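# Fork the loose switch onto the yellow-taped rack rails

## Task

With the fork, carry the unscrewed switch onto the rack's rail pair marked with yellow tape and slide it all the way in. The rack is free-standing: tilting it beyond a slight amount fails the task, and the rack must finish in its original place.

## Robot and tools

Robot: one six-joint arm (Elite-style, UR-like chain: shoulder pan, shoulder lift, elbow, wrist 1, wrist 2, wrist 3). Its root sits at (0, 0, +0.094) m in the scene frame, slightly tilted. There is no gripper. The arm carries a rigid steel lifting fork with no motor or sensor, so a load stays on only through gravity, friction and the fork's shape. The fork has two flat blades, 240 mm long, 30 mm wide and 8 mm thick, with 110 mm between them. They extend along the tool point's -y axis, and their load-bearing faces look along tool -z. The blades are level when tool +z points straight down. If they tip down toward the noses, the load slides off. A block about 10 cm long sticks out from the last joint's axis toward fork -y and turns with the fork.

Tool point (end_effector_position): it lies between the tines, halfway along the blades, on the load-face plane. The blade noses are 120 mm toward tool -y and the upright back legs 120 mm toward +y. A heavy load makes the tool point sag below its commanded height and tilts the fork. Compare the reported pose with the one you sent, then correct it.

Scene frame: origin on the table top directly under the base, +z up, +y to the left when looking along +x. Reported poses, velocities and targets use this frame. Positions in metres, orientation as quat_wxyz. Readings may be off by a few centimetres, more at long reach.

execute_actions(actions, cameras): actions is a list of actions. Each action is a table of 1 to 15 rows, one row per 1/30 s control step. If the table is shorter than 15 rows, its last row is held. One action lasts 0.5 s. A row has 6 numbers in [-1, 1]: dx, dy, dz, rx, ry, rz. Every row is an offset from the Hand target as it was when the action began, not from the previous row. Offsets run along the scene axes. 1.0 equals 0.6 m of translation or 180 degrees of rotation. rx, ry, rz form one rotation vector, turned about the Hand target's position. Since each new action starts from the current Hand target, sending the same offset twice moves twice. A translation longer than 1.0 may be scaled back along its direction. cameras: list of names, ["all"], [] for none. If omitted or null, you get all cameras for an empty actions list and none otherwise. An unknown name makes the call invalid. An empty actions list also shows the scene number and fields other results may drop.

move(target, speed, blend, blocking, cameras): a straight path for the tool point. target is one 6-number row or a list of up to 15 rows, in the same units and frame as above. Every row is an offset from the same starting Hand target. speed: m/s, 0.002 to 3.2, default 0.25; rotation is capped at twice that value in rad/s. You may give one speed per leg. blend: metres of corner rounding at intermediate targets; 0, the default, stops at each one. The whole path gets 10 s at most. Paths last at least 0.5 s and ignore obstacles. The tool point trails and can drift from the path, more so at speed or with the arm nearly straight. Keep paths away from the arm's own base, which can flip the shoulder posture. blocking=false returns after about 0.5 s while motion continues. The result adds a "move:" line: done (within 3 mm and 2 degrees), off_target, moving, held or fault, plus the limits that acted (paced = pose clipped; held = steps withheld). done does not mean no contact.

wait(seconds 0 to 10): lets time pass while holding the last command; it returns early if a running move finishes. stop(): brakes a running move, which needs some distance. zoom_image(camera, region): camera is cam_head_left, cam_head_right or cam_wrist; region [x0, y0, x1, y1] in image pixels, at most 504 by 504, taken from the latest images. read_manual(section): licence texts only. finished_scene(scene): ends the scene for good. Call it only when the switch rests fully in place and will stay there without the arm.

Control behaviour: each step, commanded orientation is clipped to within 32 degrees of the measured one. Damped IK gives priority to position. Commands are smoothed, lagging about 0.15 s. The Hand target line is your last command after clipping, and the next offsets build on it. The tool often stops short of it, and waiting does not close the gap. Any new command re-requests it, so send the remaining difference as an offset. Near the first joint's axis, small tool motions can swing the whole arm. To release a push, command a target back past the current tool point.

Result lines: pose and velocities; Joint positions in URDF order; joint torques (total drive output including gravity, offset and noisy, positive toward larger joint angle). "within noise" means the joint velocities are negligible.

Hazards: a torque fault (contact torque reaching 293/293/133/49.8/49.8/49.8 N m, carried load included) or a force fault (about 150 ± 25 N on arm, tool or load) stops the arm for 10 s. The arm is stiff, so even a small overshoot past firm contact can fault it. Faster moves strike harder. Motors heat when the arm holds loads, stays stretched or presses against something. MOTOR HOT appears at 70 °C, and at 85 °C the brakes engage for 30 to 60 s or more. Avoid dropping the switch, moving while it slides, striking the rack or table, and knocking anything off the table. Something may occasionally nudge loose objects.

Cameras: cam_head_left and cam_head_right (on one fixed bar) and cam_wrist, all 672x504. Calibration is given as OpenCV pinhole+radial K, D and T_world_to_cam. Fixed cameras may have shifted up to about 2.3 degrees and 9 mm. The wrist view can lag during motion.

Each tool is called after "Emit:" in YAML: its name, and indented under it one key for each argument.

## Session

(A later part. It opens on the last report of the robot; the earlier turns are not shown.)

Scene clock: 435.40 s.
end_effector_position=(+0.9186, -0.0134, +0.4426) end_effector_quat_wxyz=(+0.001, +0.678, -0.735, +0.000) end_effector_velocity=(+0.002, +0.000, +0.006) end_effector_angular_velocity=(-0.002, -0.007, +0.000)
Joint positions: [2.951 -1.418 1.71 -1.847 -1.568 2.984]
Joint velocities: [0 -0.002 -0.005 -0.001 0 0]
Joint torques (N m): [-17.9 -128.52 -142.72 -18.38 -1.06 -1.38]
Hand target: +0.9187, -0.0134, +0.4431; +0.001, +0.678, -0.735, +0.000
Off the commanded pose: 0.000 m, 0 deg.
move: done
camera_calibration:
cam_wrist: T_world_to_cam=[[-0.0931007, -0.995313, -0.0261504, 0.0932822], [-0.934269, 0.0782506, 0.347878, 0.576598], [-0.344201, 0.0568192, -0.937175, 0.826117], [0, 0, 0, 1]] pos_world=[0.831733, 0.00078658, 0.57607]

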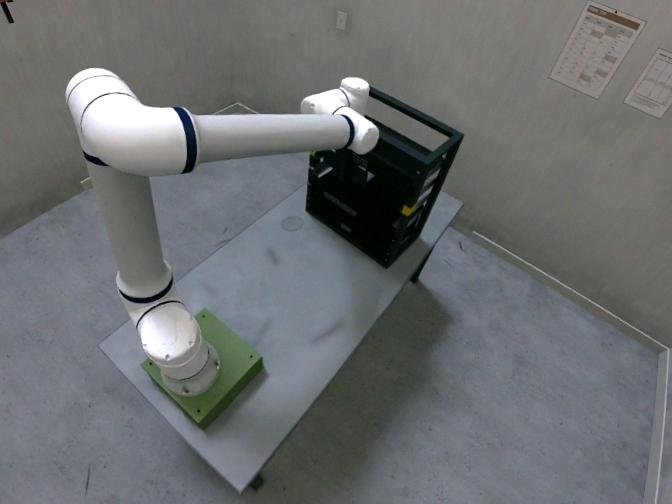

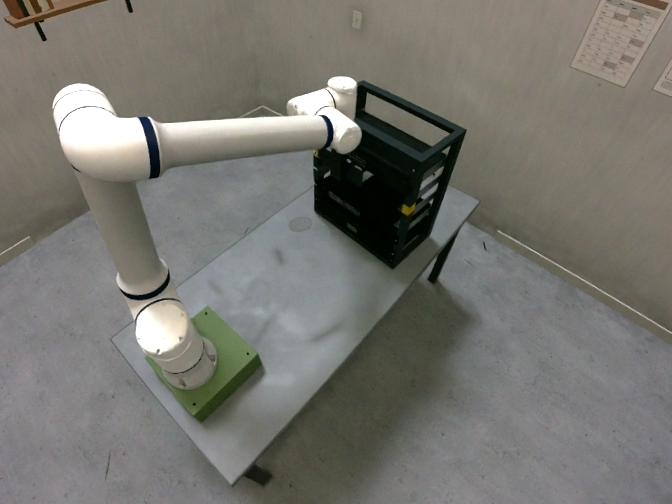

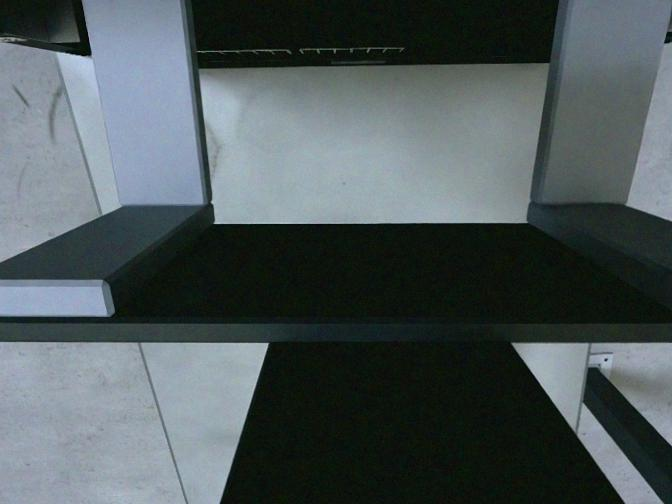

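Emit:
move:
  target: [0, 0, 0.0083, 0, 0, 0]
  speed: 0.02

Emit:
move:
  target: [0, 0, 0.005, 0, 0, 0]
  speed: 0.02
  cameras: ["all"]

Emit:
zoom_image:
  camera: "cam_head_right"
  region: [300, 80, 450, 230]

Emit:
zoom_image:
  camera: "cam_head_left"
  region: [300, 80, 450, 230]

Scene clock: 441.40 s.
end_effector_position=(+0.9187, -0.0134, +0.4479) end_effector_quat_wxyz=(+0.001, +0.678, -0.735, +0.000)
Joint positions: [2.951 -1.42 1.704 -1.839 -1.568 2.984]
Joint torques (N m): [-18.18 -127.25 -143.4 -18.5 1.2 -1.59]
Hand target: +0.9187, -0.0134, +0.4480; +0.001, +0.678, -0.735, +0.000
Off the commanded pose: 0.000 m, 0 deg.
move: done

Scene clock: 442.10 s.
end_effector_position=(+0.9187, -0.0134, +0.4509) end_effector_quat_wxyz=(+0.001, +0.678, -0.735, +0.000)
Joint positions: [2.951 -1.422 1.7 -1.833 -1.568 2.984]
Joint torques (N m): [-21.06 -128.49 -143.53 -18.49 1.1 -1.65]
Hand target: +0.9187, -0.0134, +0.4510; +0.001, +0.678, -0.735, +0.000
Off the commanded pose: 0.000 m, 0 deg.
move: done
camera_calibration:
cam_wrist: T_world_to_cam=[[-0.0930943, -0.995313, -0.0261795, 0.0935083], [-0.934378, 0.0782525, 0.347582, 0.574009], [-0.343905, 0.0568195, -0.937284, 0.833619], [0, 0, 0, 1]] pos_world=[0.831732, 0.000786578, 0.58427]

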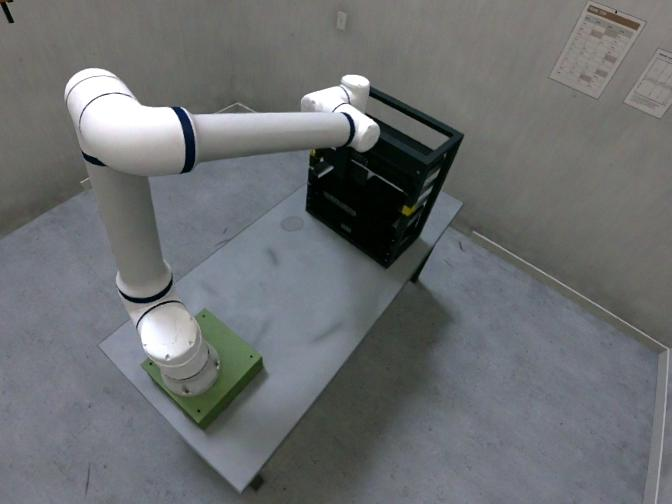

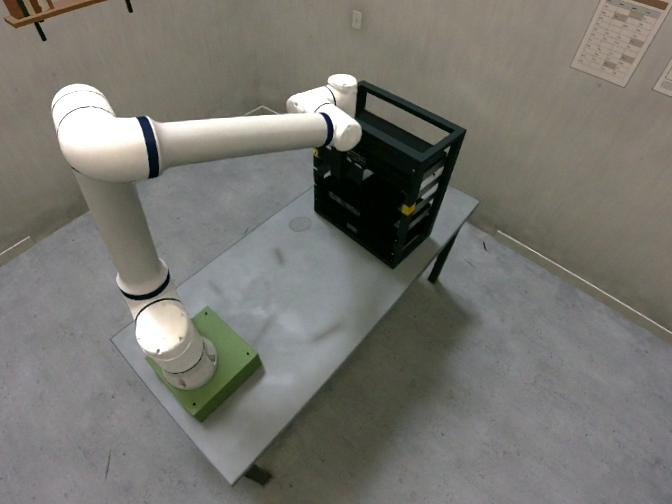

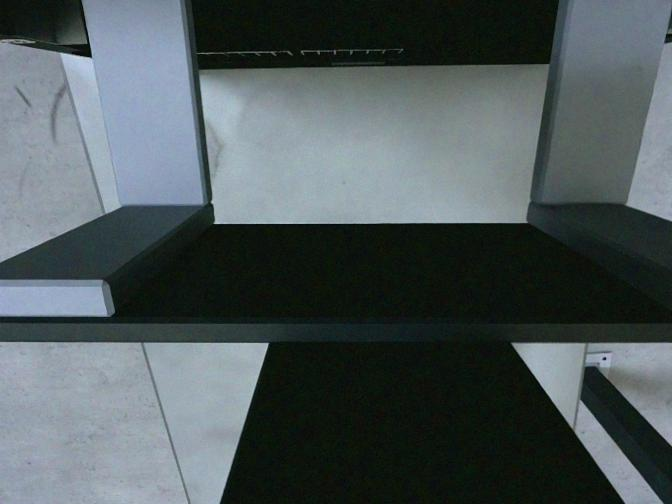

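Scaled by 3.360.

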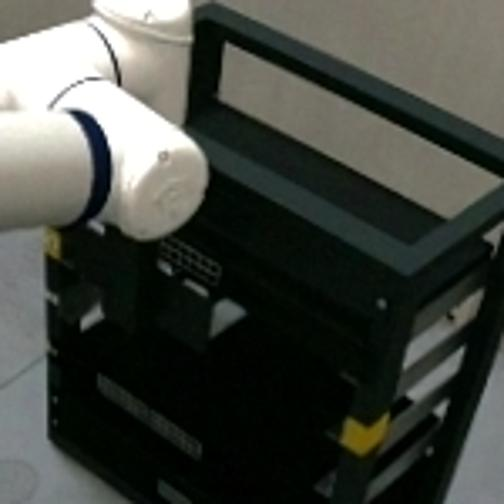

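Scaled by 3.360.

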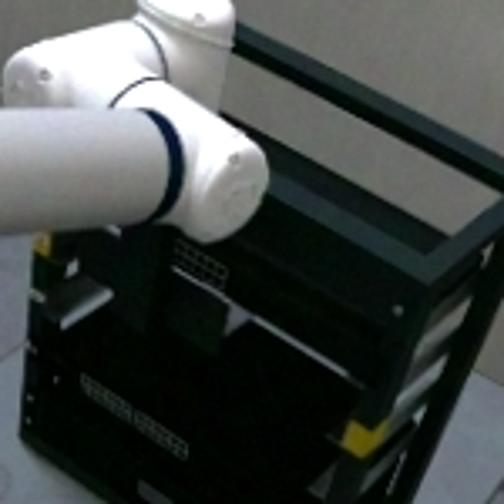

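Emit:
zoom_image:
  camera: "cam_head_left"
  region: [340, 140, 430, 220]

Emit:
zoom_image:
  camera: "cam_head_right"
  region: [330, 140, 420, 220]

Scaled by 5.600.

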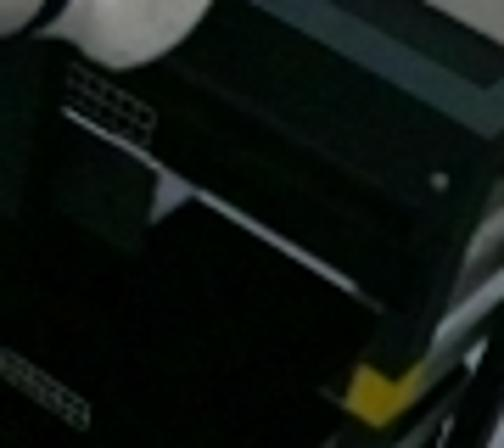

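Scaled by 5.600.

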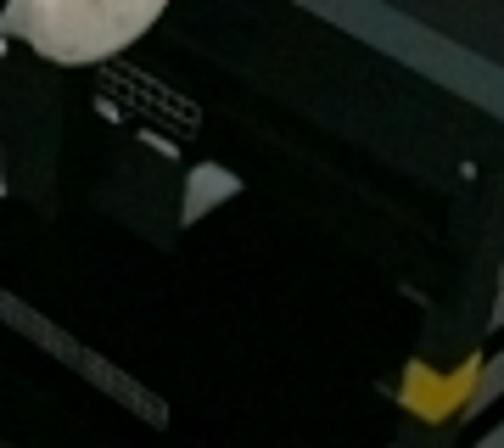

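Emit:
zoom_image:
  camera: "cam_head_right"
  region: [395, 120, 475, 220]

Emit:
zoom_image:
  camera: "cam_head_left"
  region: [395, 120, 475, 220]

Scaled by 5.040.

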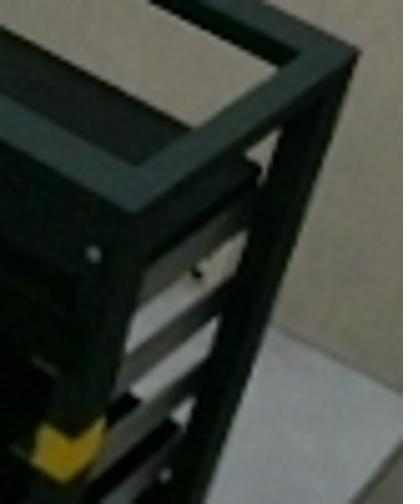

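Scaled by 5.040.

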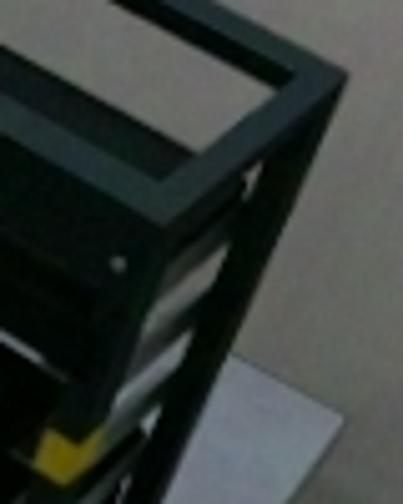

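Emit:
move:
  target: [-0.083, 0.0067, 0, 0, 0, 0]
  speed: 0.06
  cameras: ["all"]

Emit:
zoom_image:
  camera: "cam_head_right"
  region: [300, 70, 480, 230]

Emit:
zoom_image:
  camera: "cam_head_left"
  region: [300, 70, 480, 230]

Scene clock: 481.80 s.
end_effector_position=(+0.8690, -0.0094, +0.4510) end_effector_quat_wxyz=(+0.001, +0.678, -0.735, +0.000)
Joint positions: [2.94 -1.503 1.789 -1.842 -1.568 2.973]
Joint torques (N m): [-21.48 -119.49 -117.5 -23.34 -0.15 -2.08]
Hand target: +0.8689, -0.0094, +0.4510; +0.001, +0.678, -0.735, +0.000
Off the commanded pose: 0.000 m, 0 deg.
move: done
camera_calibration:
cam_wrist: T_world_to_cam=[[-0.0931543, -0.995311, -0.0260522, 0.0928499], [-0.934372, 0.0783531, 0.347576, 0.527279], [-0.343905, 0.0567207, -0.93729, 0.816526], [0, 0, 0, 1]] pos_world=[0.782132, 0.00478668, 0.58447]

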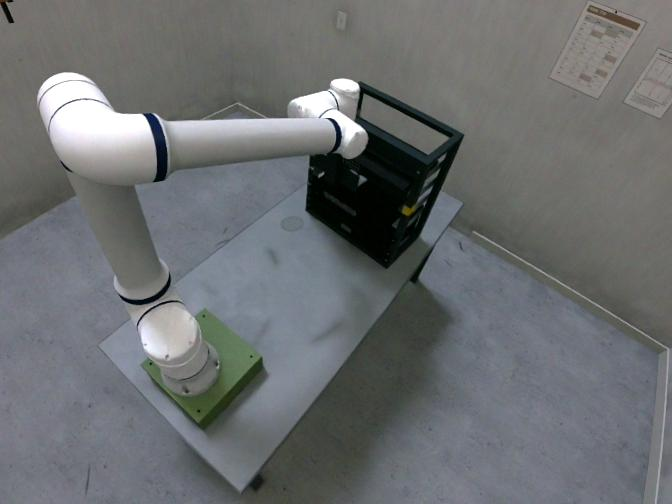

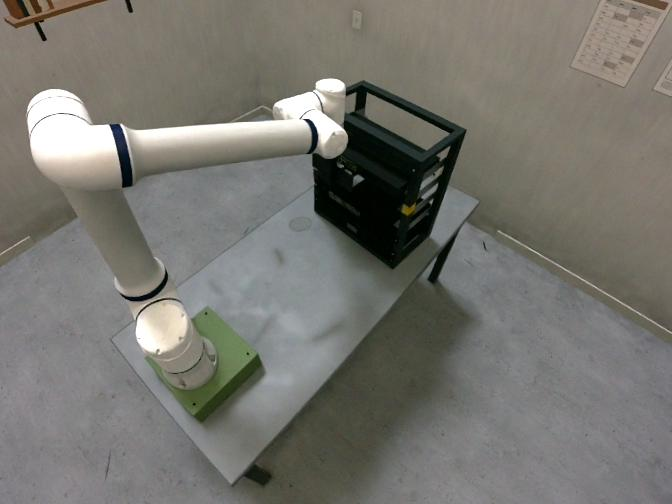

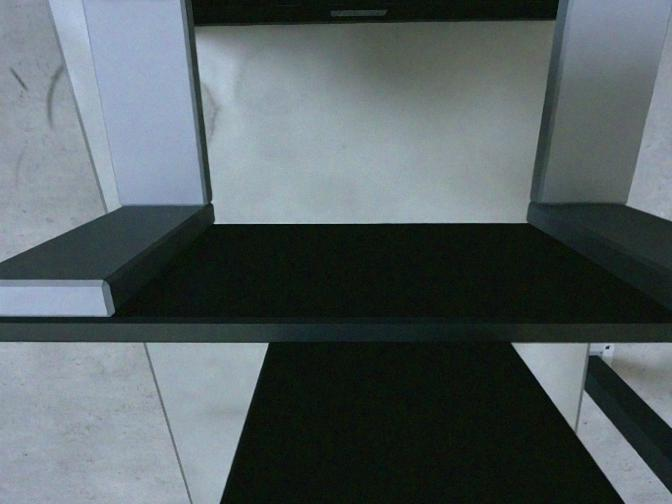

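Scaled by 2.800.

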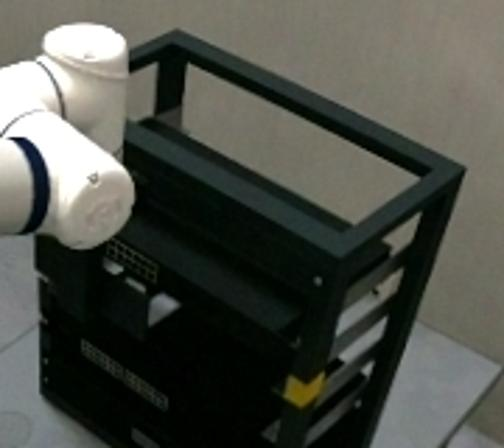

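Scaled by 2.800.

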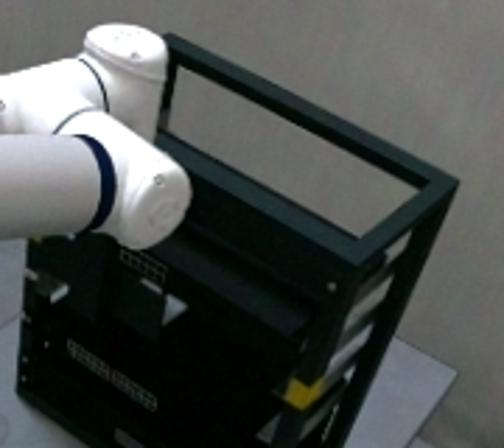

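Emit:
move:
  target: [-0.1993, 0.0162, 0, 0, 0, 0]
  speed: 0.1
  cameras: ["all"]

Emit:
zoom_image:
  camera: "cam_head_right"
  region: [280, 70, 480, 270]

Scene clock: 487.40 s.
end_effector_position=(+0.7494, +0.0003, +0.4510) end_effector_quat_wxyz=(+0.001, +0.678, -0.735, +0.000)
Joint positions: [2.906 -1.708 1.983 -1.831 -1.569 2.939]
Joint torques (N m): [-22.62 -89.41 -119.03 -18.35 1.56 -2.15]
Hand target: +0.7493, +0.0003, +0.4510; +0.001, +0.678, -0.735, +0.000
Off the commanded pose: 0.000 m, 0 deg.
move: done
camera_calibration:
cam_wrist: T_world_to_cam=[[-0.0931531, -0.995311, -0.0260526, 0.0913626], [-0.934372, 0.0783518, 0.347576, 0.414769], [-0.343905, 0.0567207, -0.93729, 0.774844], [0, 0, 0, 1]] pos_world=[0.662532, 0.0144867, 0.58447]

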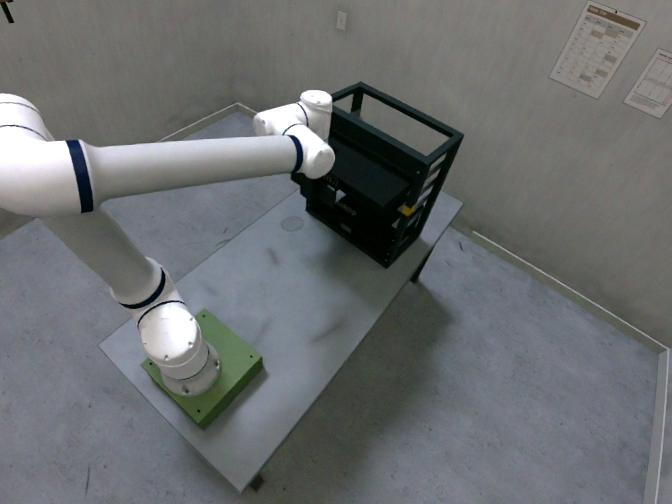

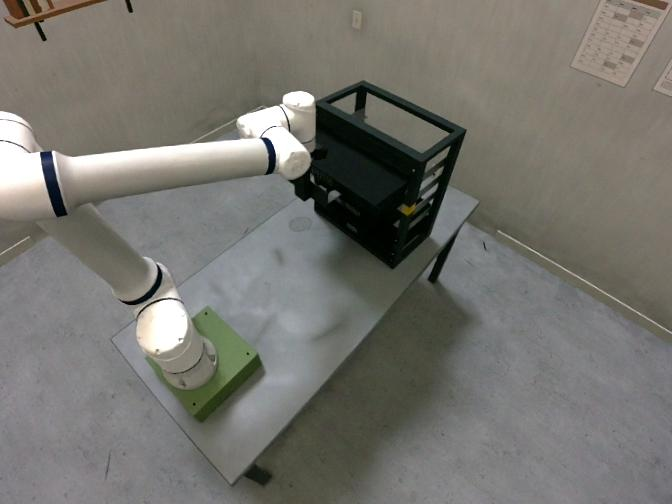

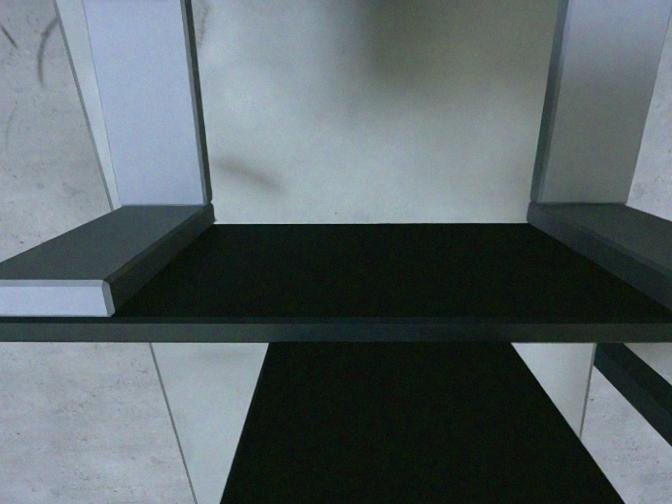

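Scaled by 2.520.

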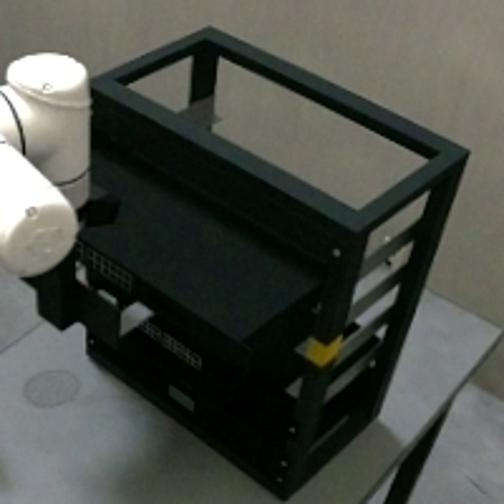

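Emit:
move:
  target: [-0.2077, 0.0168, 0, 0, 0, 0]
  speed: 0.12
  cameras: ["all"]

Emit:
zoom_image:
  camera: "cam_head_right"
  region: [250, 80, 480, 280]

Emit:
zoom_image:
  camera: "cam_head_left"
  region: [250, 80, 480, 280]

Scene clock: 492.10 s.
end_effector_position=(+0.6248, +0.0104, +0.4510) end_effector_quat_wxyz=(+0.001, +0.678, -0.735, +0.000)
Joint positions: [2.851 -1.946 2.151 -1.761 -1.57 2.885]
Joint torques (N m): [-22.79 -61.93 -119.84 -18.32 2.82 -2.05]
Hand target: +0.6247, +0.0104, +0.4510; +0.001, +0.678, -0.735, +0.000
Off the commanded pose: 0.000 m, 0 deg.
move: done
camera_calibration:
cam_wrist: T_world_to_cam=[[-0.0931543, -0.995311, -0.0260522, 0.0898088], [-0.934372, 0.0783531, 0.347576, 0.297554], [-0.343905, 0.0567207, -0.93729, 0.731421], [0, 0, 0, 1]] pos_world=[0.537932, 0.0245867, 0.58447]

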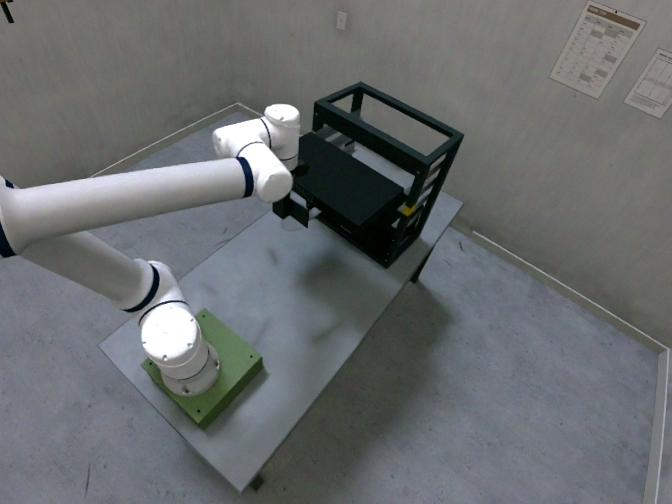

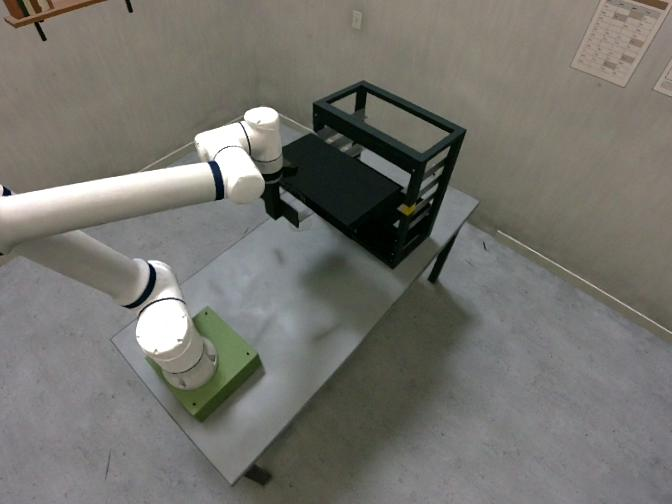

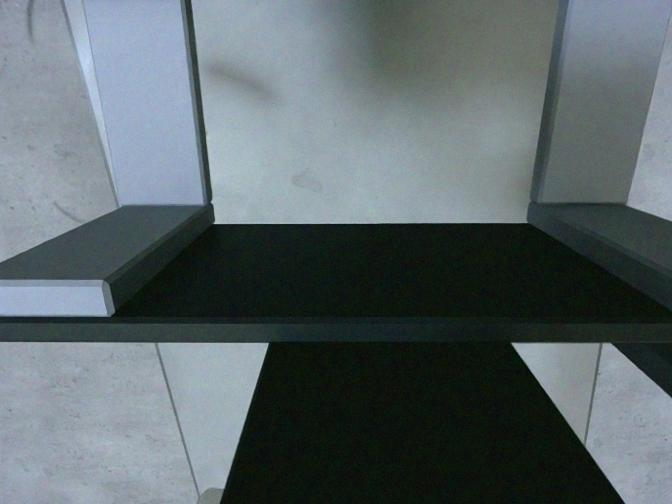

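Scaled by 2.191.

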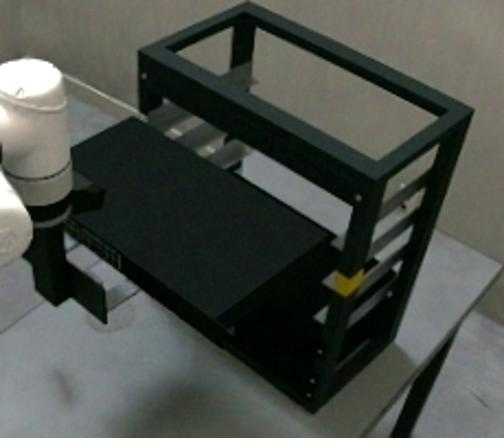

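Scaled by 2.191.

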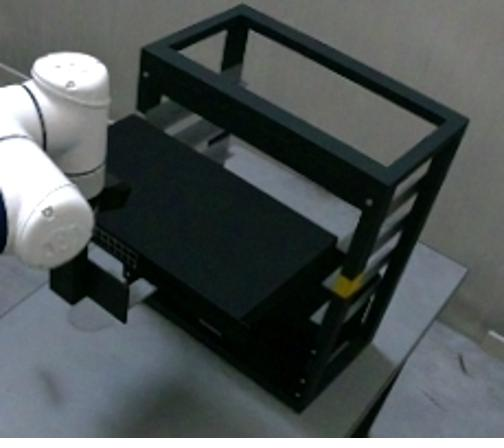

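Emit:
move:
  target: [0, 0, -0.1482, 0, 0, 0]
  speed: 0.1
  cameras: ["all"]

Emit:
zoom_image:
  camera: "cam_head_right"
  region: [250, 80, 480, 280]

Emit:
zoom_image:
  camera: "cam_head_left"
  region: [250, 80, 480, 280]

Scene clock: 500.70 s.
end_effector_position=(+0.6247, +0.0104, +0.3623) end_effector_quat_wxyz=(+0.001, +0.678, -0.735, +0.000)
Joint positions: [2.851 -1.896 2.283 -1.943 -1.569 2.885]
Joint torques (N m): [10.28 -36.1 -113.88 -23.41 1.66 3.33]
Hand target: +0.6247, +0.0104, +0.3621; +0.001, +0.678, -0.735, +0.000
Off the commanded pose: 0.000 m, 0 deg.
move: done
camera_calibration:
cam_wrist: T_world_to_cam=[[-0.0931873, -0.995305, -0.026154, 0.0875566], [-0.934414, 0.0783558, 0.347464, 0.328369], [-0.343783, 0.0568179, -0.937328, 0.6482], [0, 0, 0, 1]] pos_world=[0.537832, 0.0245865, 0.49577]

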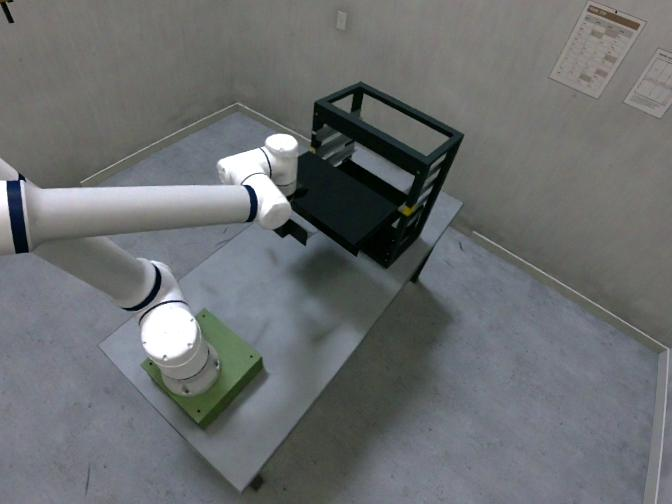

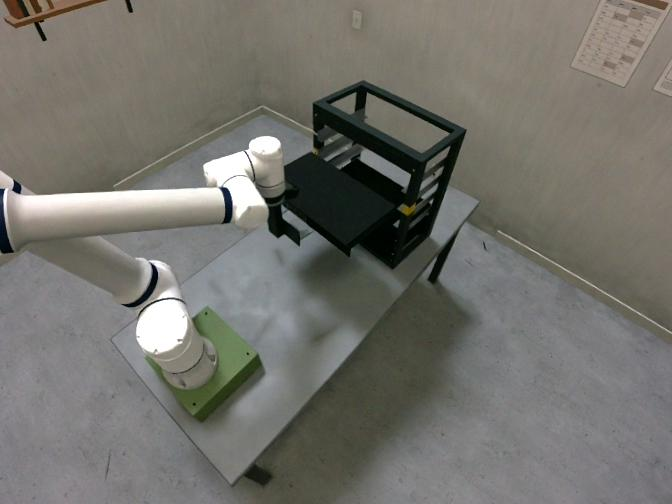

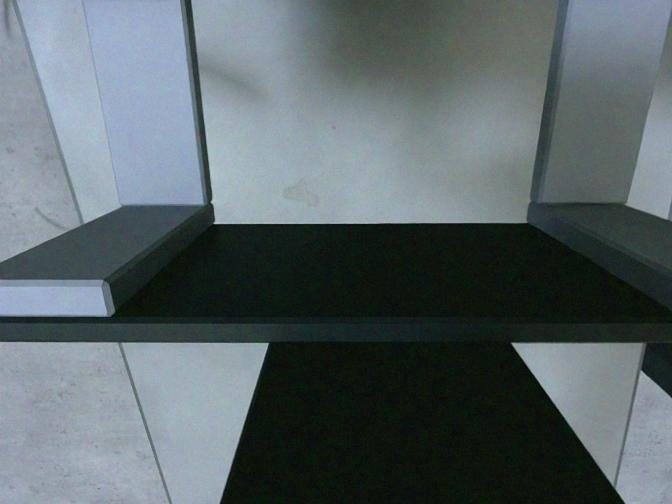

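Scaled by 2.191.

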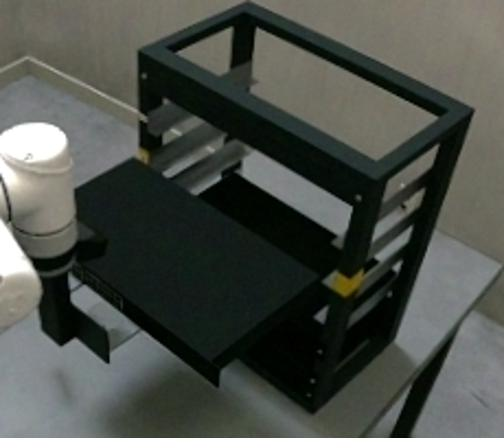

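Scaled by 2.191.

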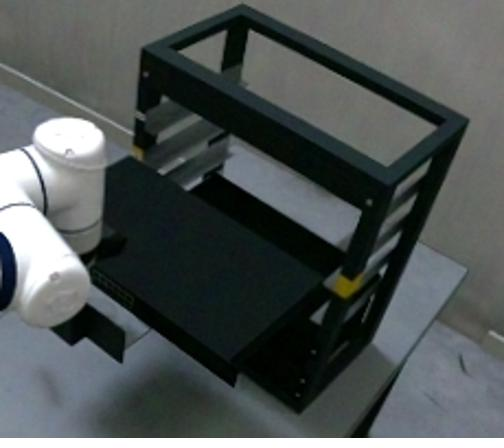

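Emit:
move:
  target: [0.1329, -0.0108, 0, 0, 0, 0]
  speed: 0.08
  cameras: ["all"]

Emit:
zoom_image:
  camera: "cam_head_right"
  region: [280, 80, 480, 280]

Emit:
zoom_image:
  camera: "cam_head_left"
  region: [280, 80, 480, 280]

Scene clock: 505.97 s.
end_effector_position=(+0.7042, +0.0039, +0.3621) end_effector_quat_wxyz=(+0.001, +0.678, -0.735, +0.000)
Joint positions: [2.889 -1.736 2.171 -1.991 -1.569 2.923]
Joint torques (N m): [9.95 -56.46 -137.71 -23.19 1.6 3.34]
Hand target: +0.7044, +0.0039, +0.3621; +0.001, +0.678, -0.735, +0.000
Off the commanded pose: 0.000 m, 0 deg.
move: done
camera_calibration:
cam_wrist: T_world_to_cam=[[-0.0930939, -0.995313, -0.0261876, 0.0884494], [-0.934423, 0.0782566, 0.347463, 0.403241], [-0.343785, 0.0568169, -0.937328, 0.675713], [0, 0, 0, 1]] pos_world=[0.617332, 0.0180866, 0.49557]

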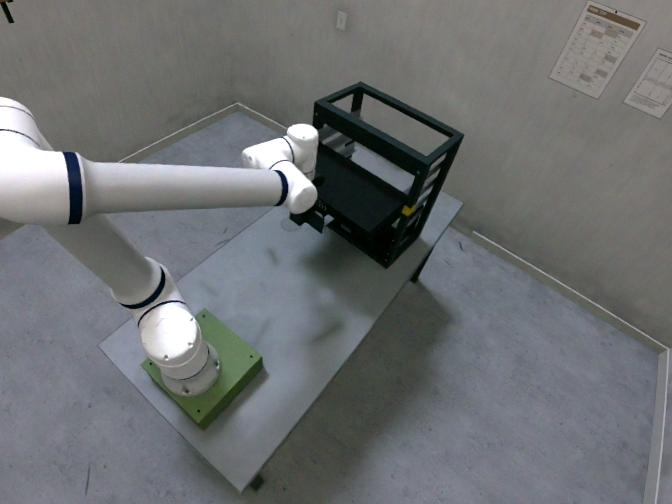

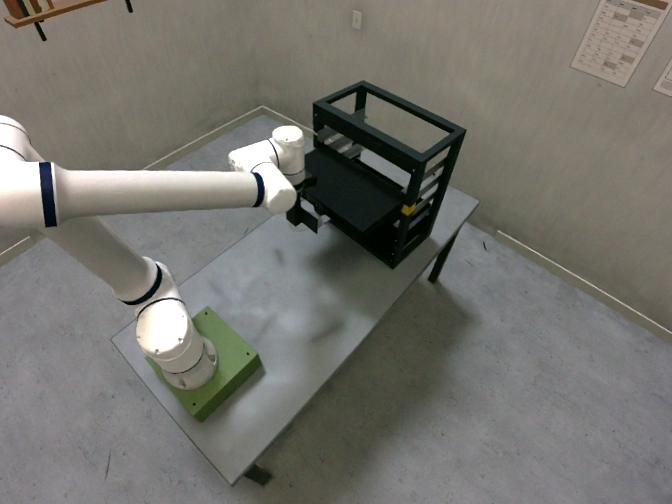

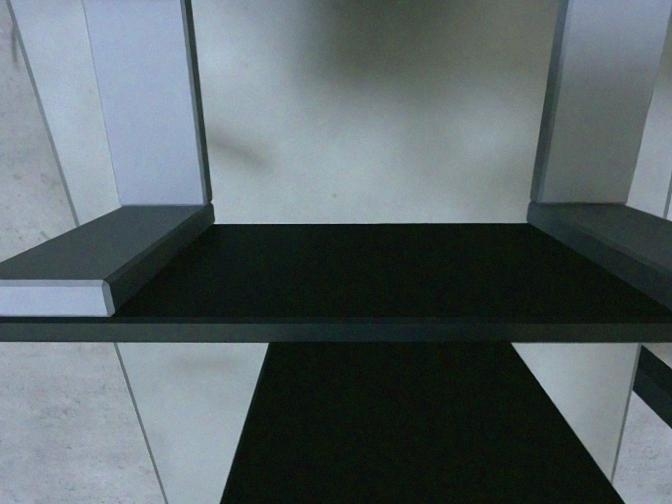

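Scaled by 2.520.

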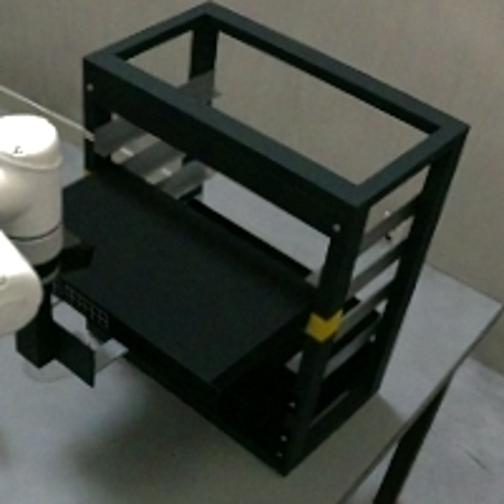

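Scaled by 2.520.

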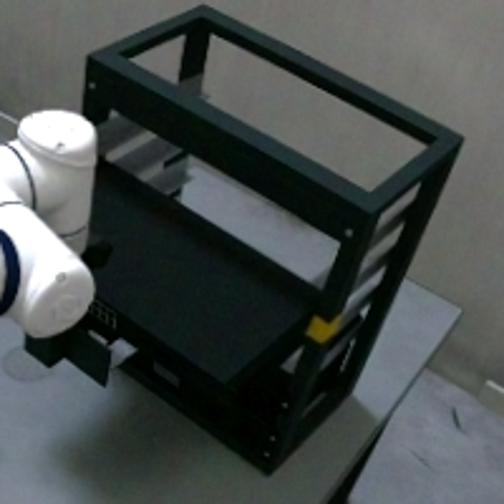

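Emit:
move:
  target: [0.2824, -0.0229, 0, 0, 0, 0]
  speed: 0.08
  cameras: ["all"]

Emit:
zoom_image:
  camera: "cam_head_right"
  region: [280, 80, 480, 280]

Emit:
zoom_image:
  camera: "cam_head_left"
  region: [280, 80, 480, 280]

Scene clock: 512.33 s.
end_effector_position=(+0.8736, -0.0098, +0.3621) end_effector_quat_wxyz=(+0.001, +0.678, -0.735, +0.000)
Joint positions: [2.941 -1.444 1.89 -2.002 -1.568 2.975]
Joint torques (N m): [9.31 -93.45 -136.97 -18.4 1.4 3.36]
Hand target: +0.8738, -0.0098, +0.3621; +0.001, +0.678, -0.735, +0.000
Off the commanded pose: 0.000 m, 0 deg.
move: done
camera_calibration:
cam_wrist: T_world_to_cam=[[-0.0930939, -0.995313, -0.0261876, 0.0905837], [-0.934423, 0.0782566, 0.347463, 0.562605], [-0.343785, 0.0568169, -0.937328, 0.734729], [0, 0, 0, 1]] pos_world=[0.786732, 0.00438658, 0.49557]

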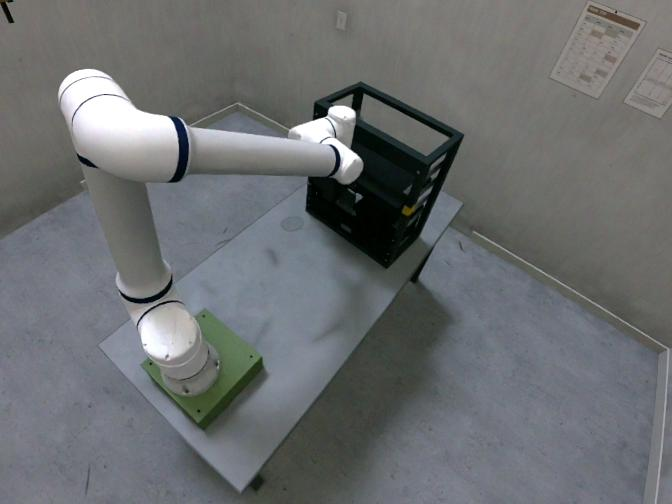

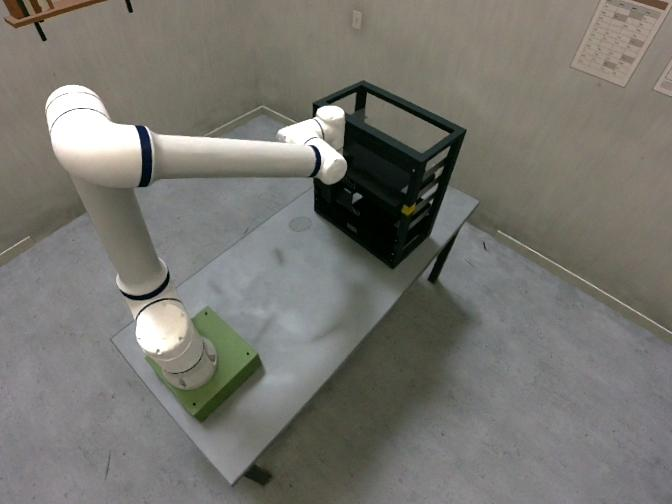

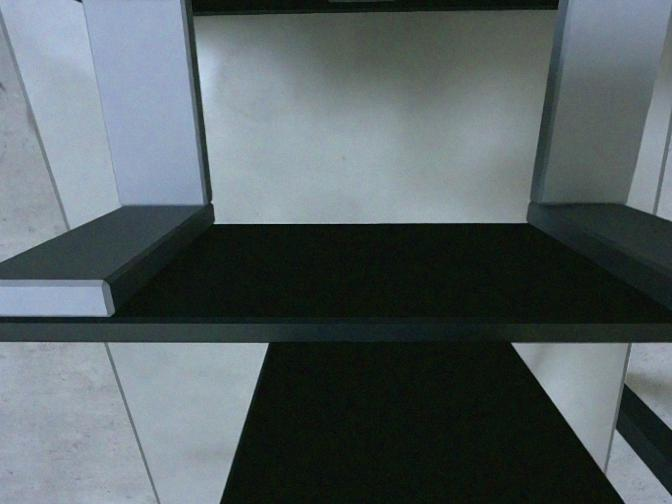

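Scaled by 2.520.

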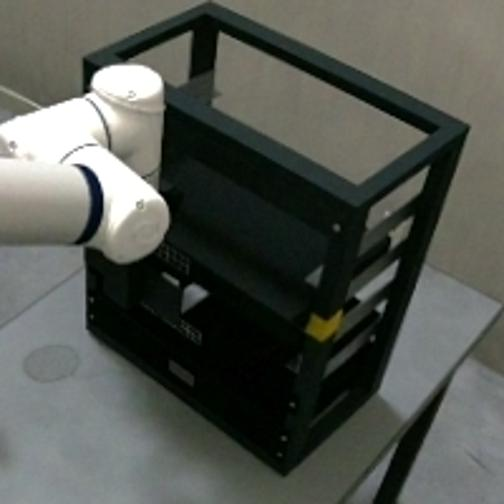

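Scaled by 2.520.

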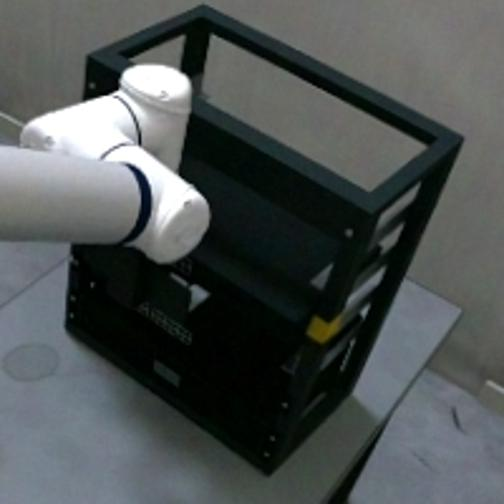

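Emit:
move:
  target: [0.0717, -0.0058, 0, 0, 0, 0]
  speed: 0.04

Emit:
move:
  target: [0, 0, -0.0133, 0, 0, 0]
  speed: 0.02

Emit:
move:
  target: [0, 0, -0.0083, 0, 0, 0]
  speed: 0.015
  cameras: ["all"]

Emit:
zoom_image:
  camera: "cam_head_right"
  region: [280, 80, 480, 280]

Emit:
zoom_image:
  camera: "cam_head_left"
  region: [280, 80, 480, 280]

Scene clock: 524.23 s.
end_effector_position=(+0.9167, -0.0133, +0.3621) end_effector_quat_wxyz=(+0.001, +0.678, -0.735, +0.000)
Joint positions: [2.951 -1.376 1.81 -1.99 -1.568 2.984]
Joint torques (N m): [9.48 -102.74 -136.5 -18.45 2.41 3.44]
Hand target: +0.9169, -0.0133, +0.3621; +0.001, +0.678, -0.735, +0.000
Off the commanded pose: 0.000 m, 0 deg.
move: done

Scene clock: 525.00 s.
end_effector_position=(+0.9169, -0.0133, +0.3543) end_effector_quat_wxyz=(+0.001, +0.678, -0.735, +0.000)
Joint positions: [2.951 -1.37 1.818 -2.004 -1.568 2.984]
Joint torques (N m): [9.68 -103.69 -111.32 -23.83 0.81 3.29]
Hand target: +0.9169, -0.0133, +0.3541; +0.001, +0.678, -0.735, +0.000
Off the commanded pose: 0.000 m, 0 deg.
move: done

Scene clock: 525.70 s.
end_effector_position=(+0.9169, -0.0133, +0.3496) end_effector_quat_wxyz=(+0.001, +0.678, -0.735, +0.000)
Joint positions: [2.951 -1.366 1.824 -2.013 -1.568 2.985]
Joint torques (N m): [9.09 -73.41 -80.21 -13.15 0.17 2.61]
Hand target: +0.9169, -0.0133, +0.3492; +0.001, +0.678, -0.735, +0.000
Off the commanded pose: 0.000 m, 0 deg.
move: done
camera_calibration:
cam_wrist: T_world_to_cam=[[-0.0931467, -0.995311, -0.0260817, 0.0907939], [-0.934482, 0.0783537, 0.347281, 0.607854], [-0.343609, 0.0567209, -0.937398, 0.737891], [0, 0, 0, 1]] pos_world=[0.830032, 0.000886683, 0.48297]

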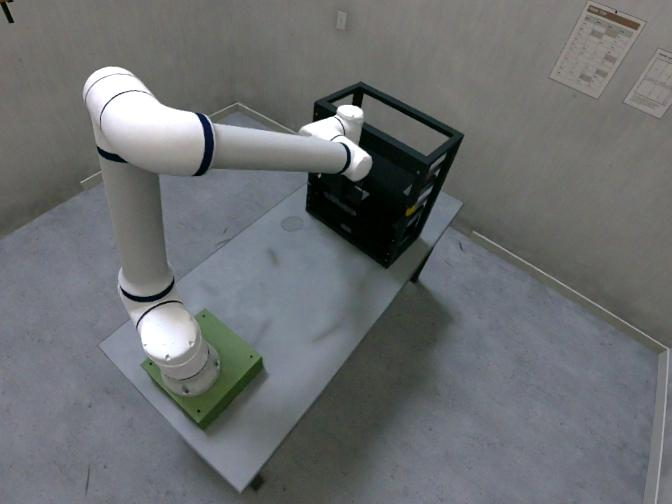

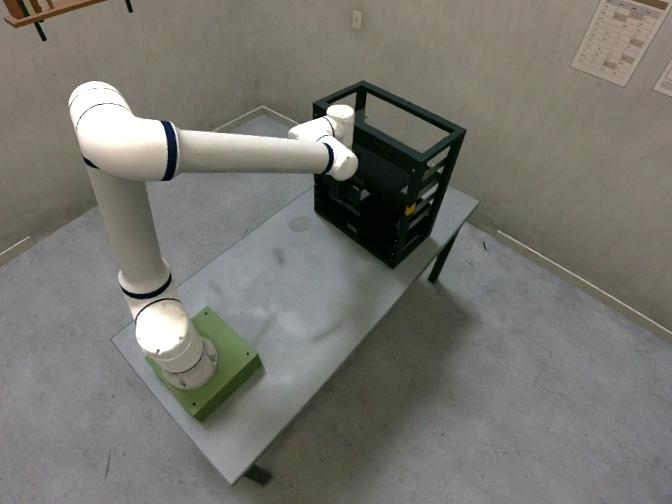

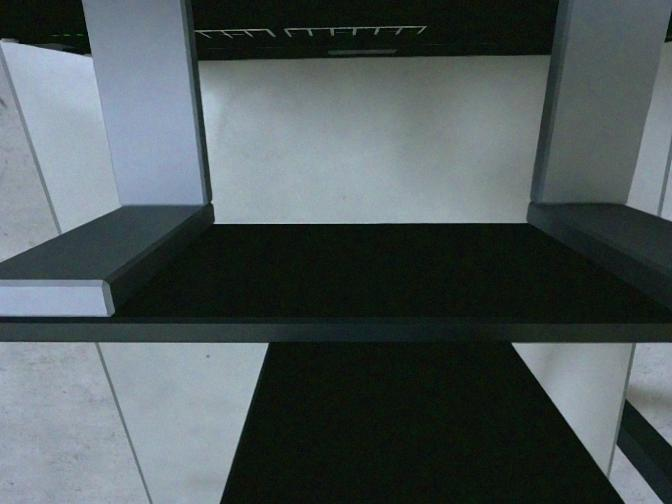

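Scaled by 2.520.

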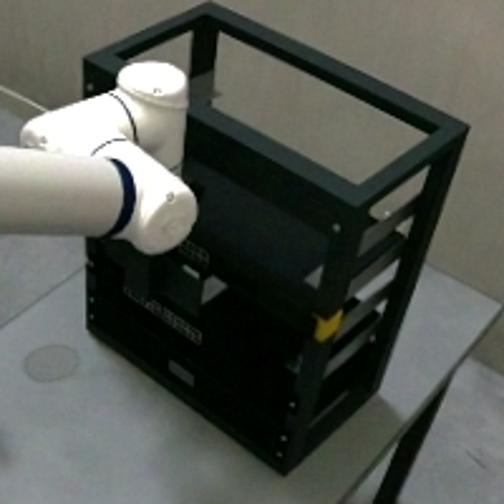

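Scaled by 2.520.

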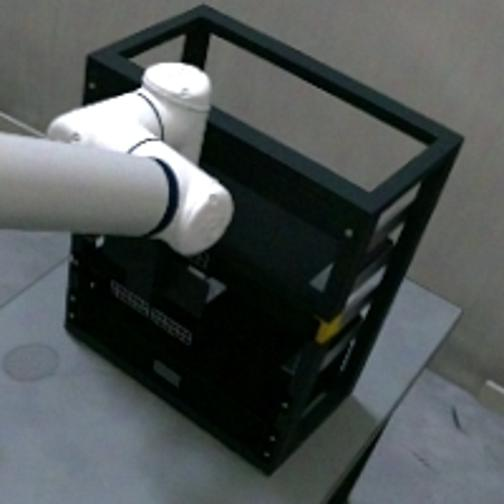

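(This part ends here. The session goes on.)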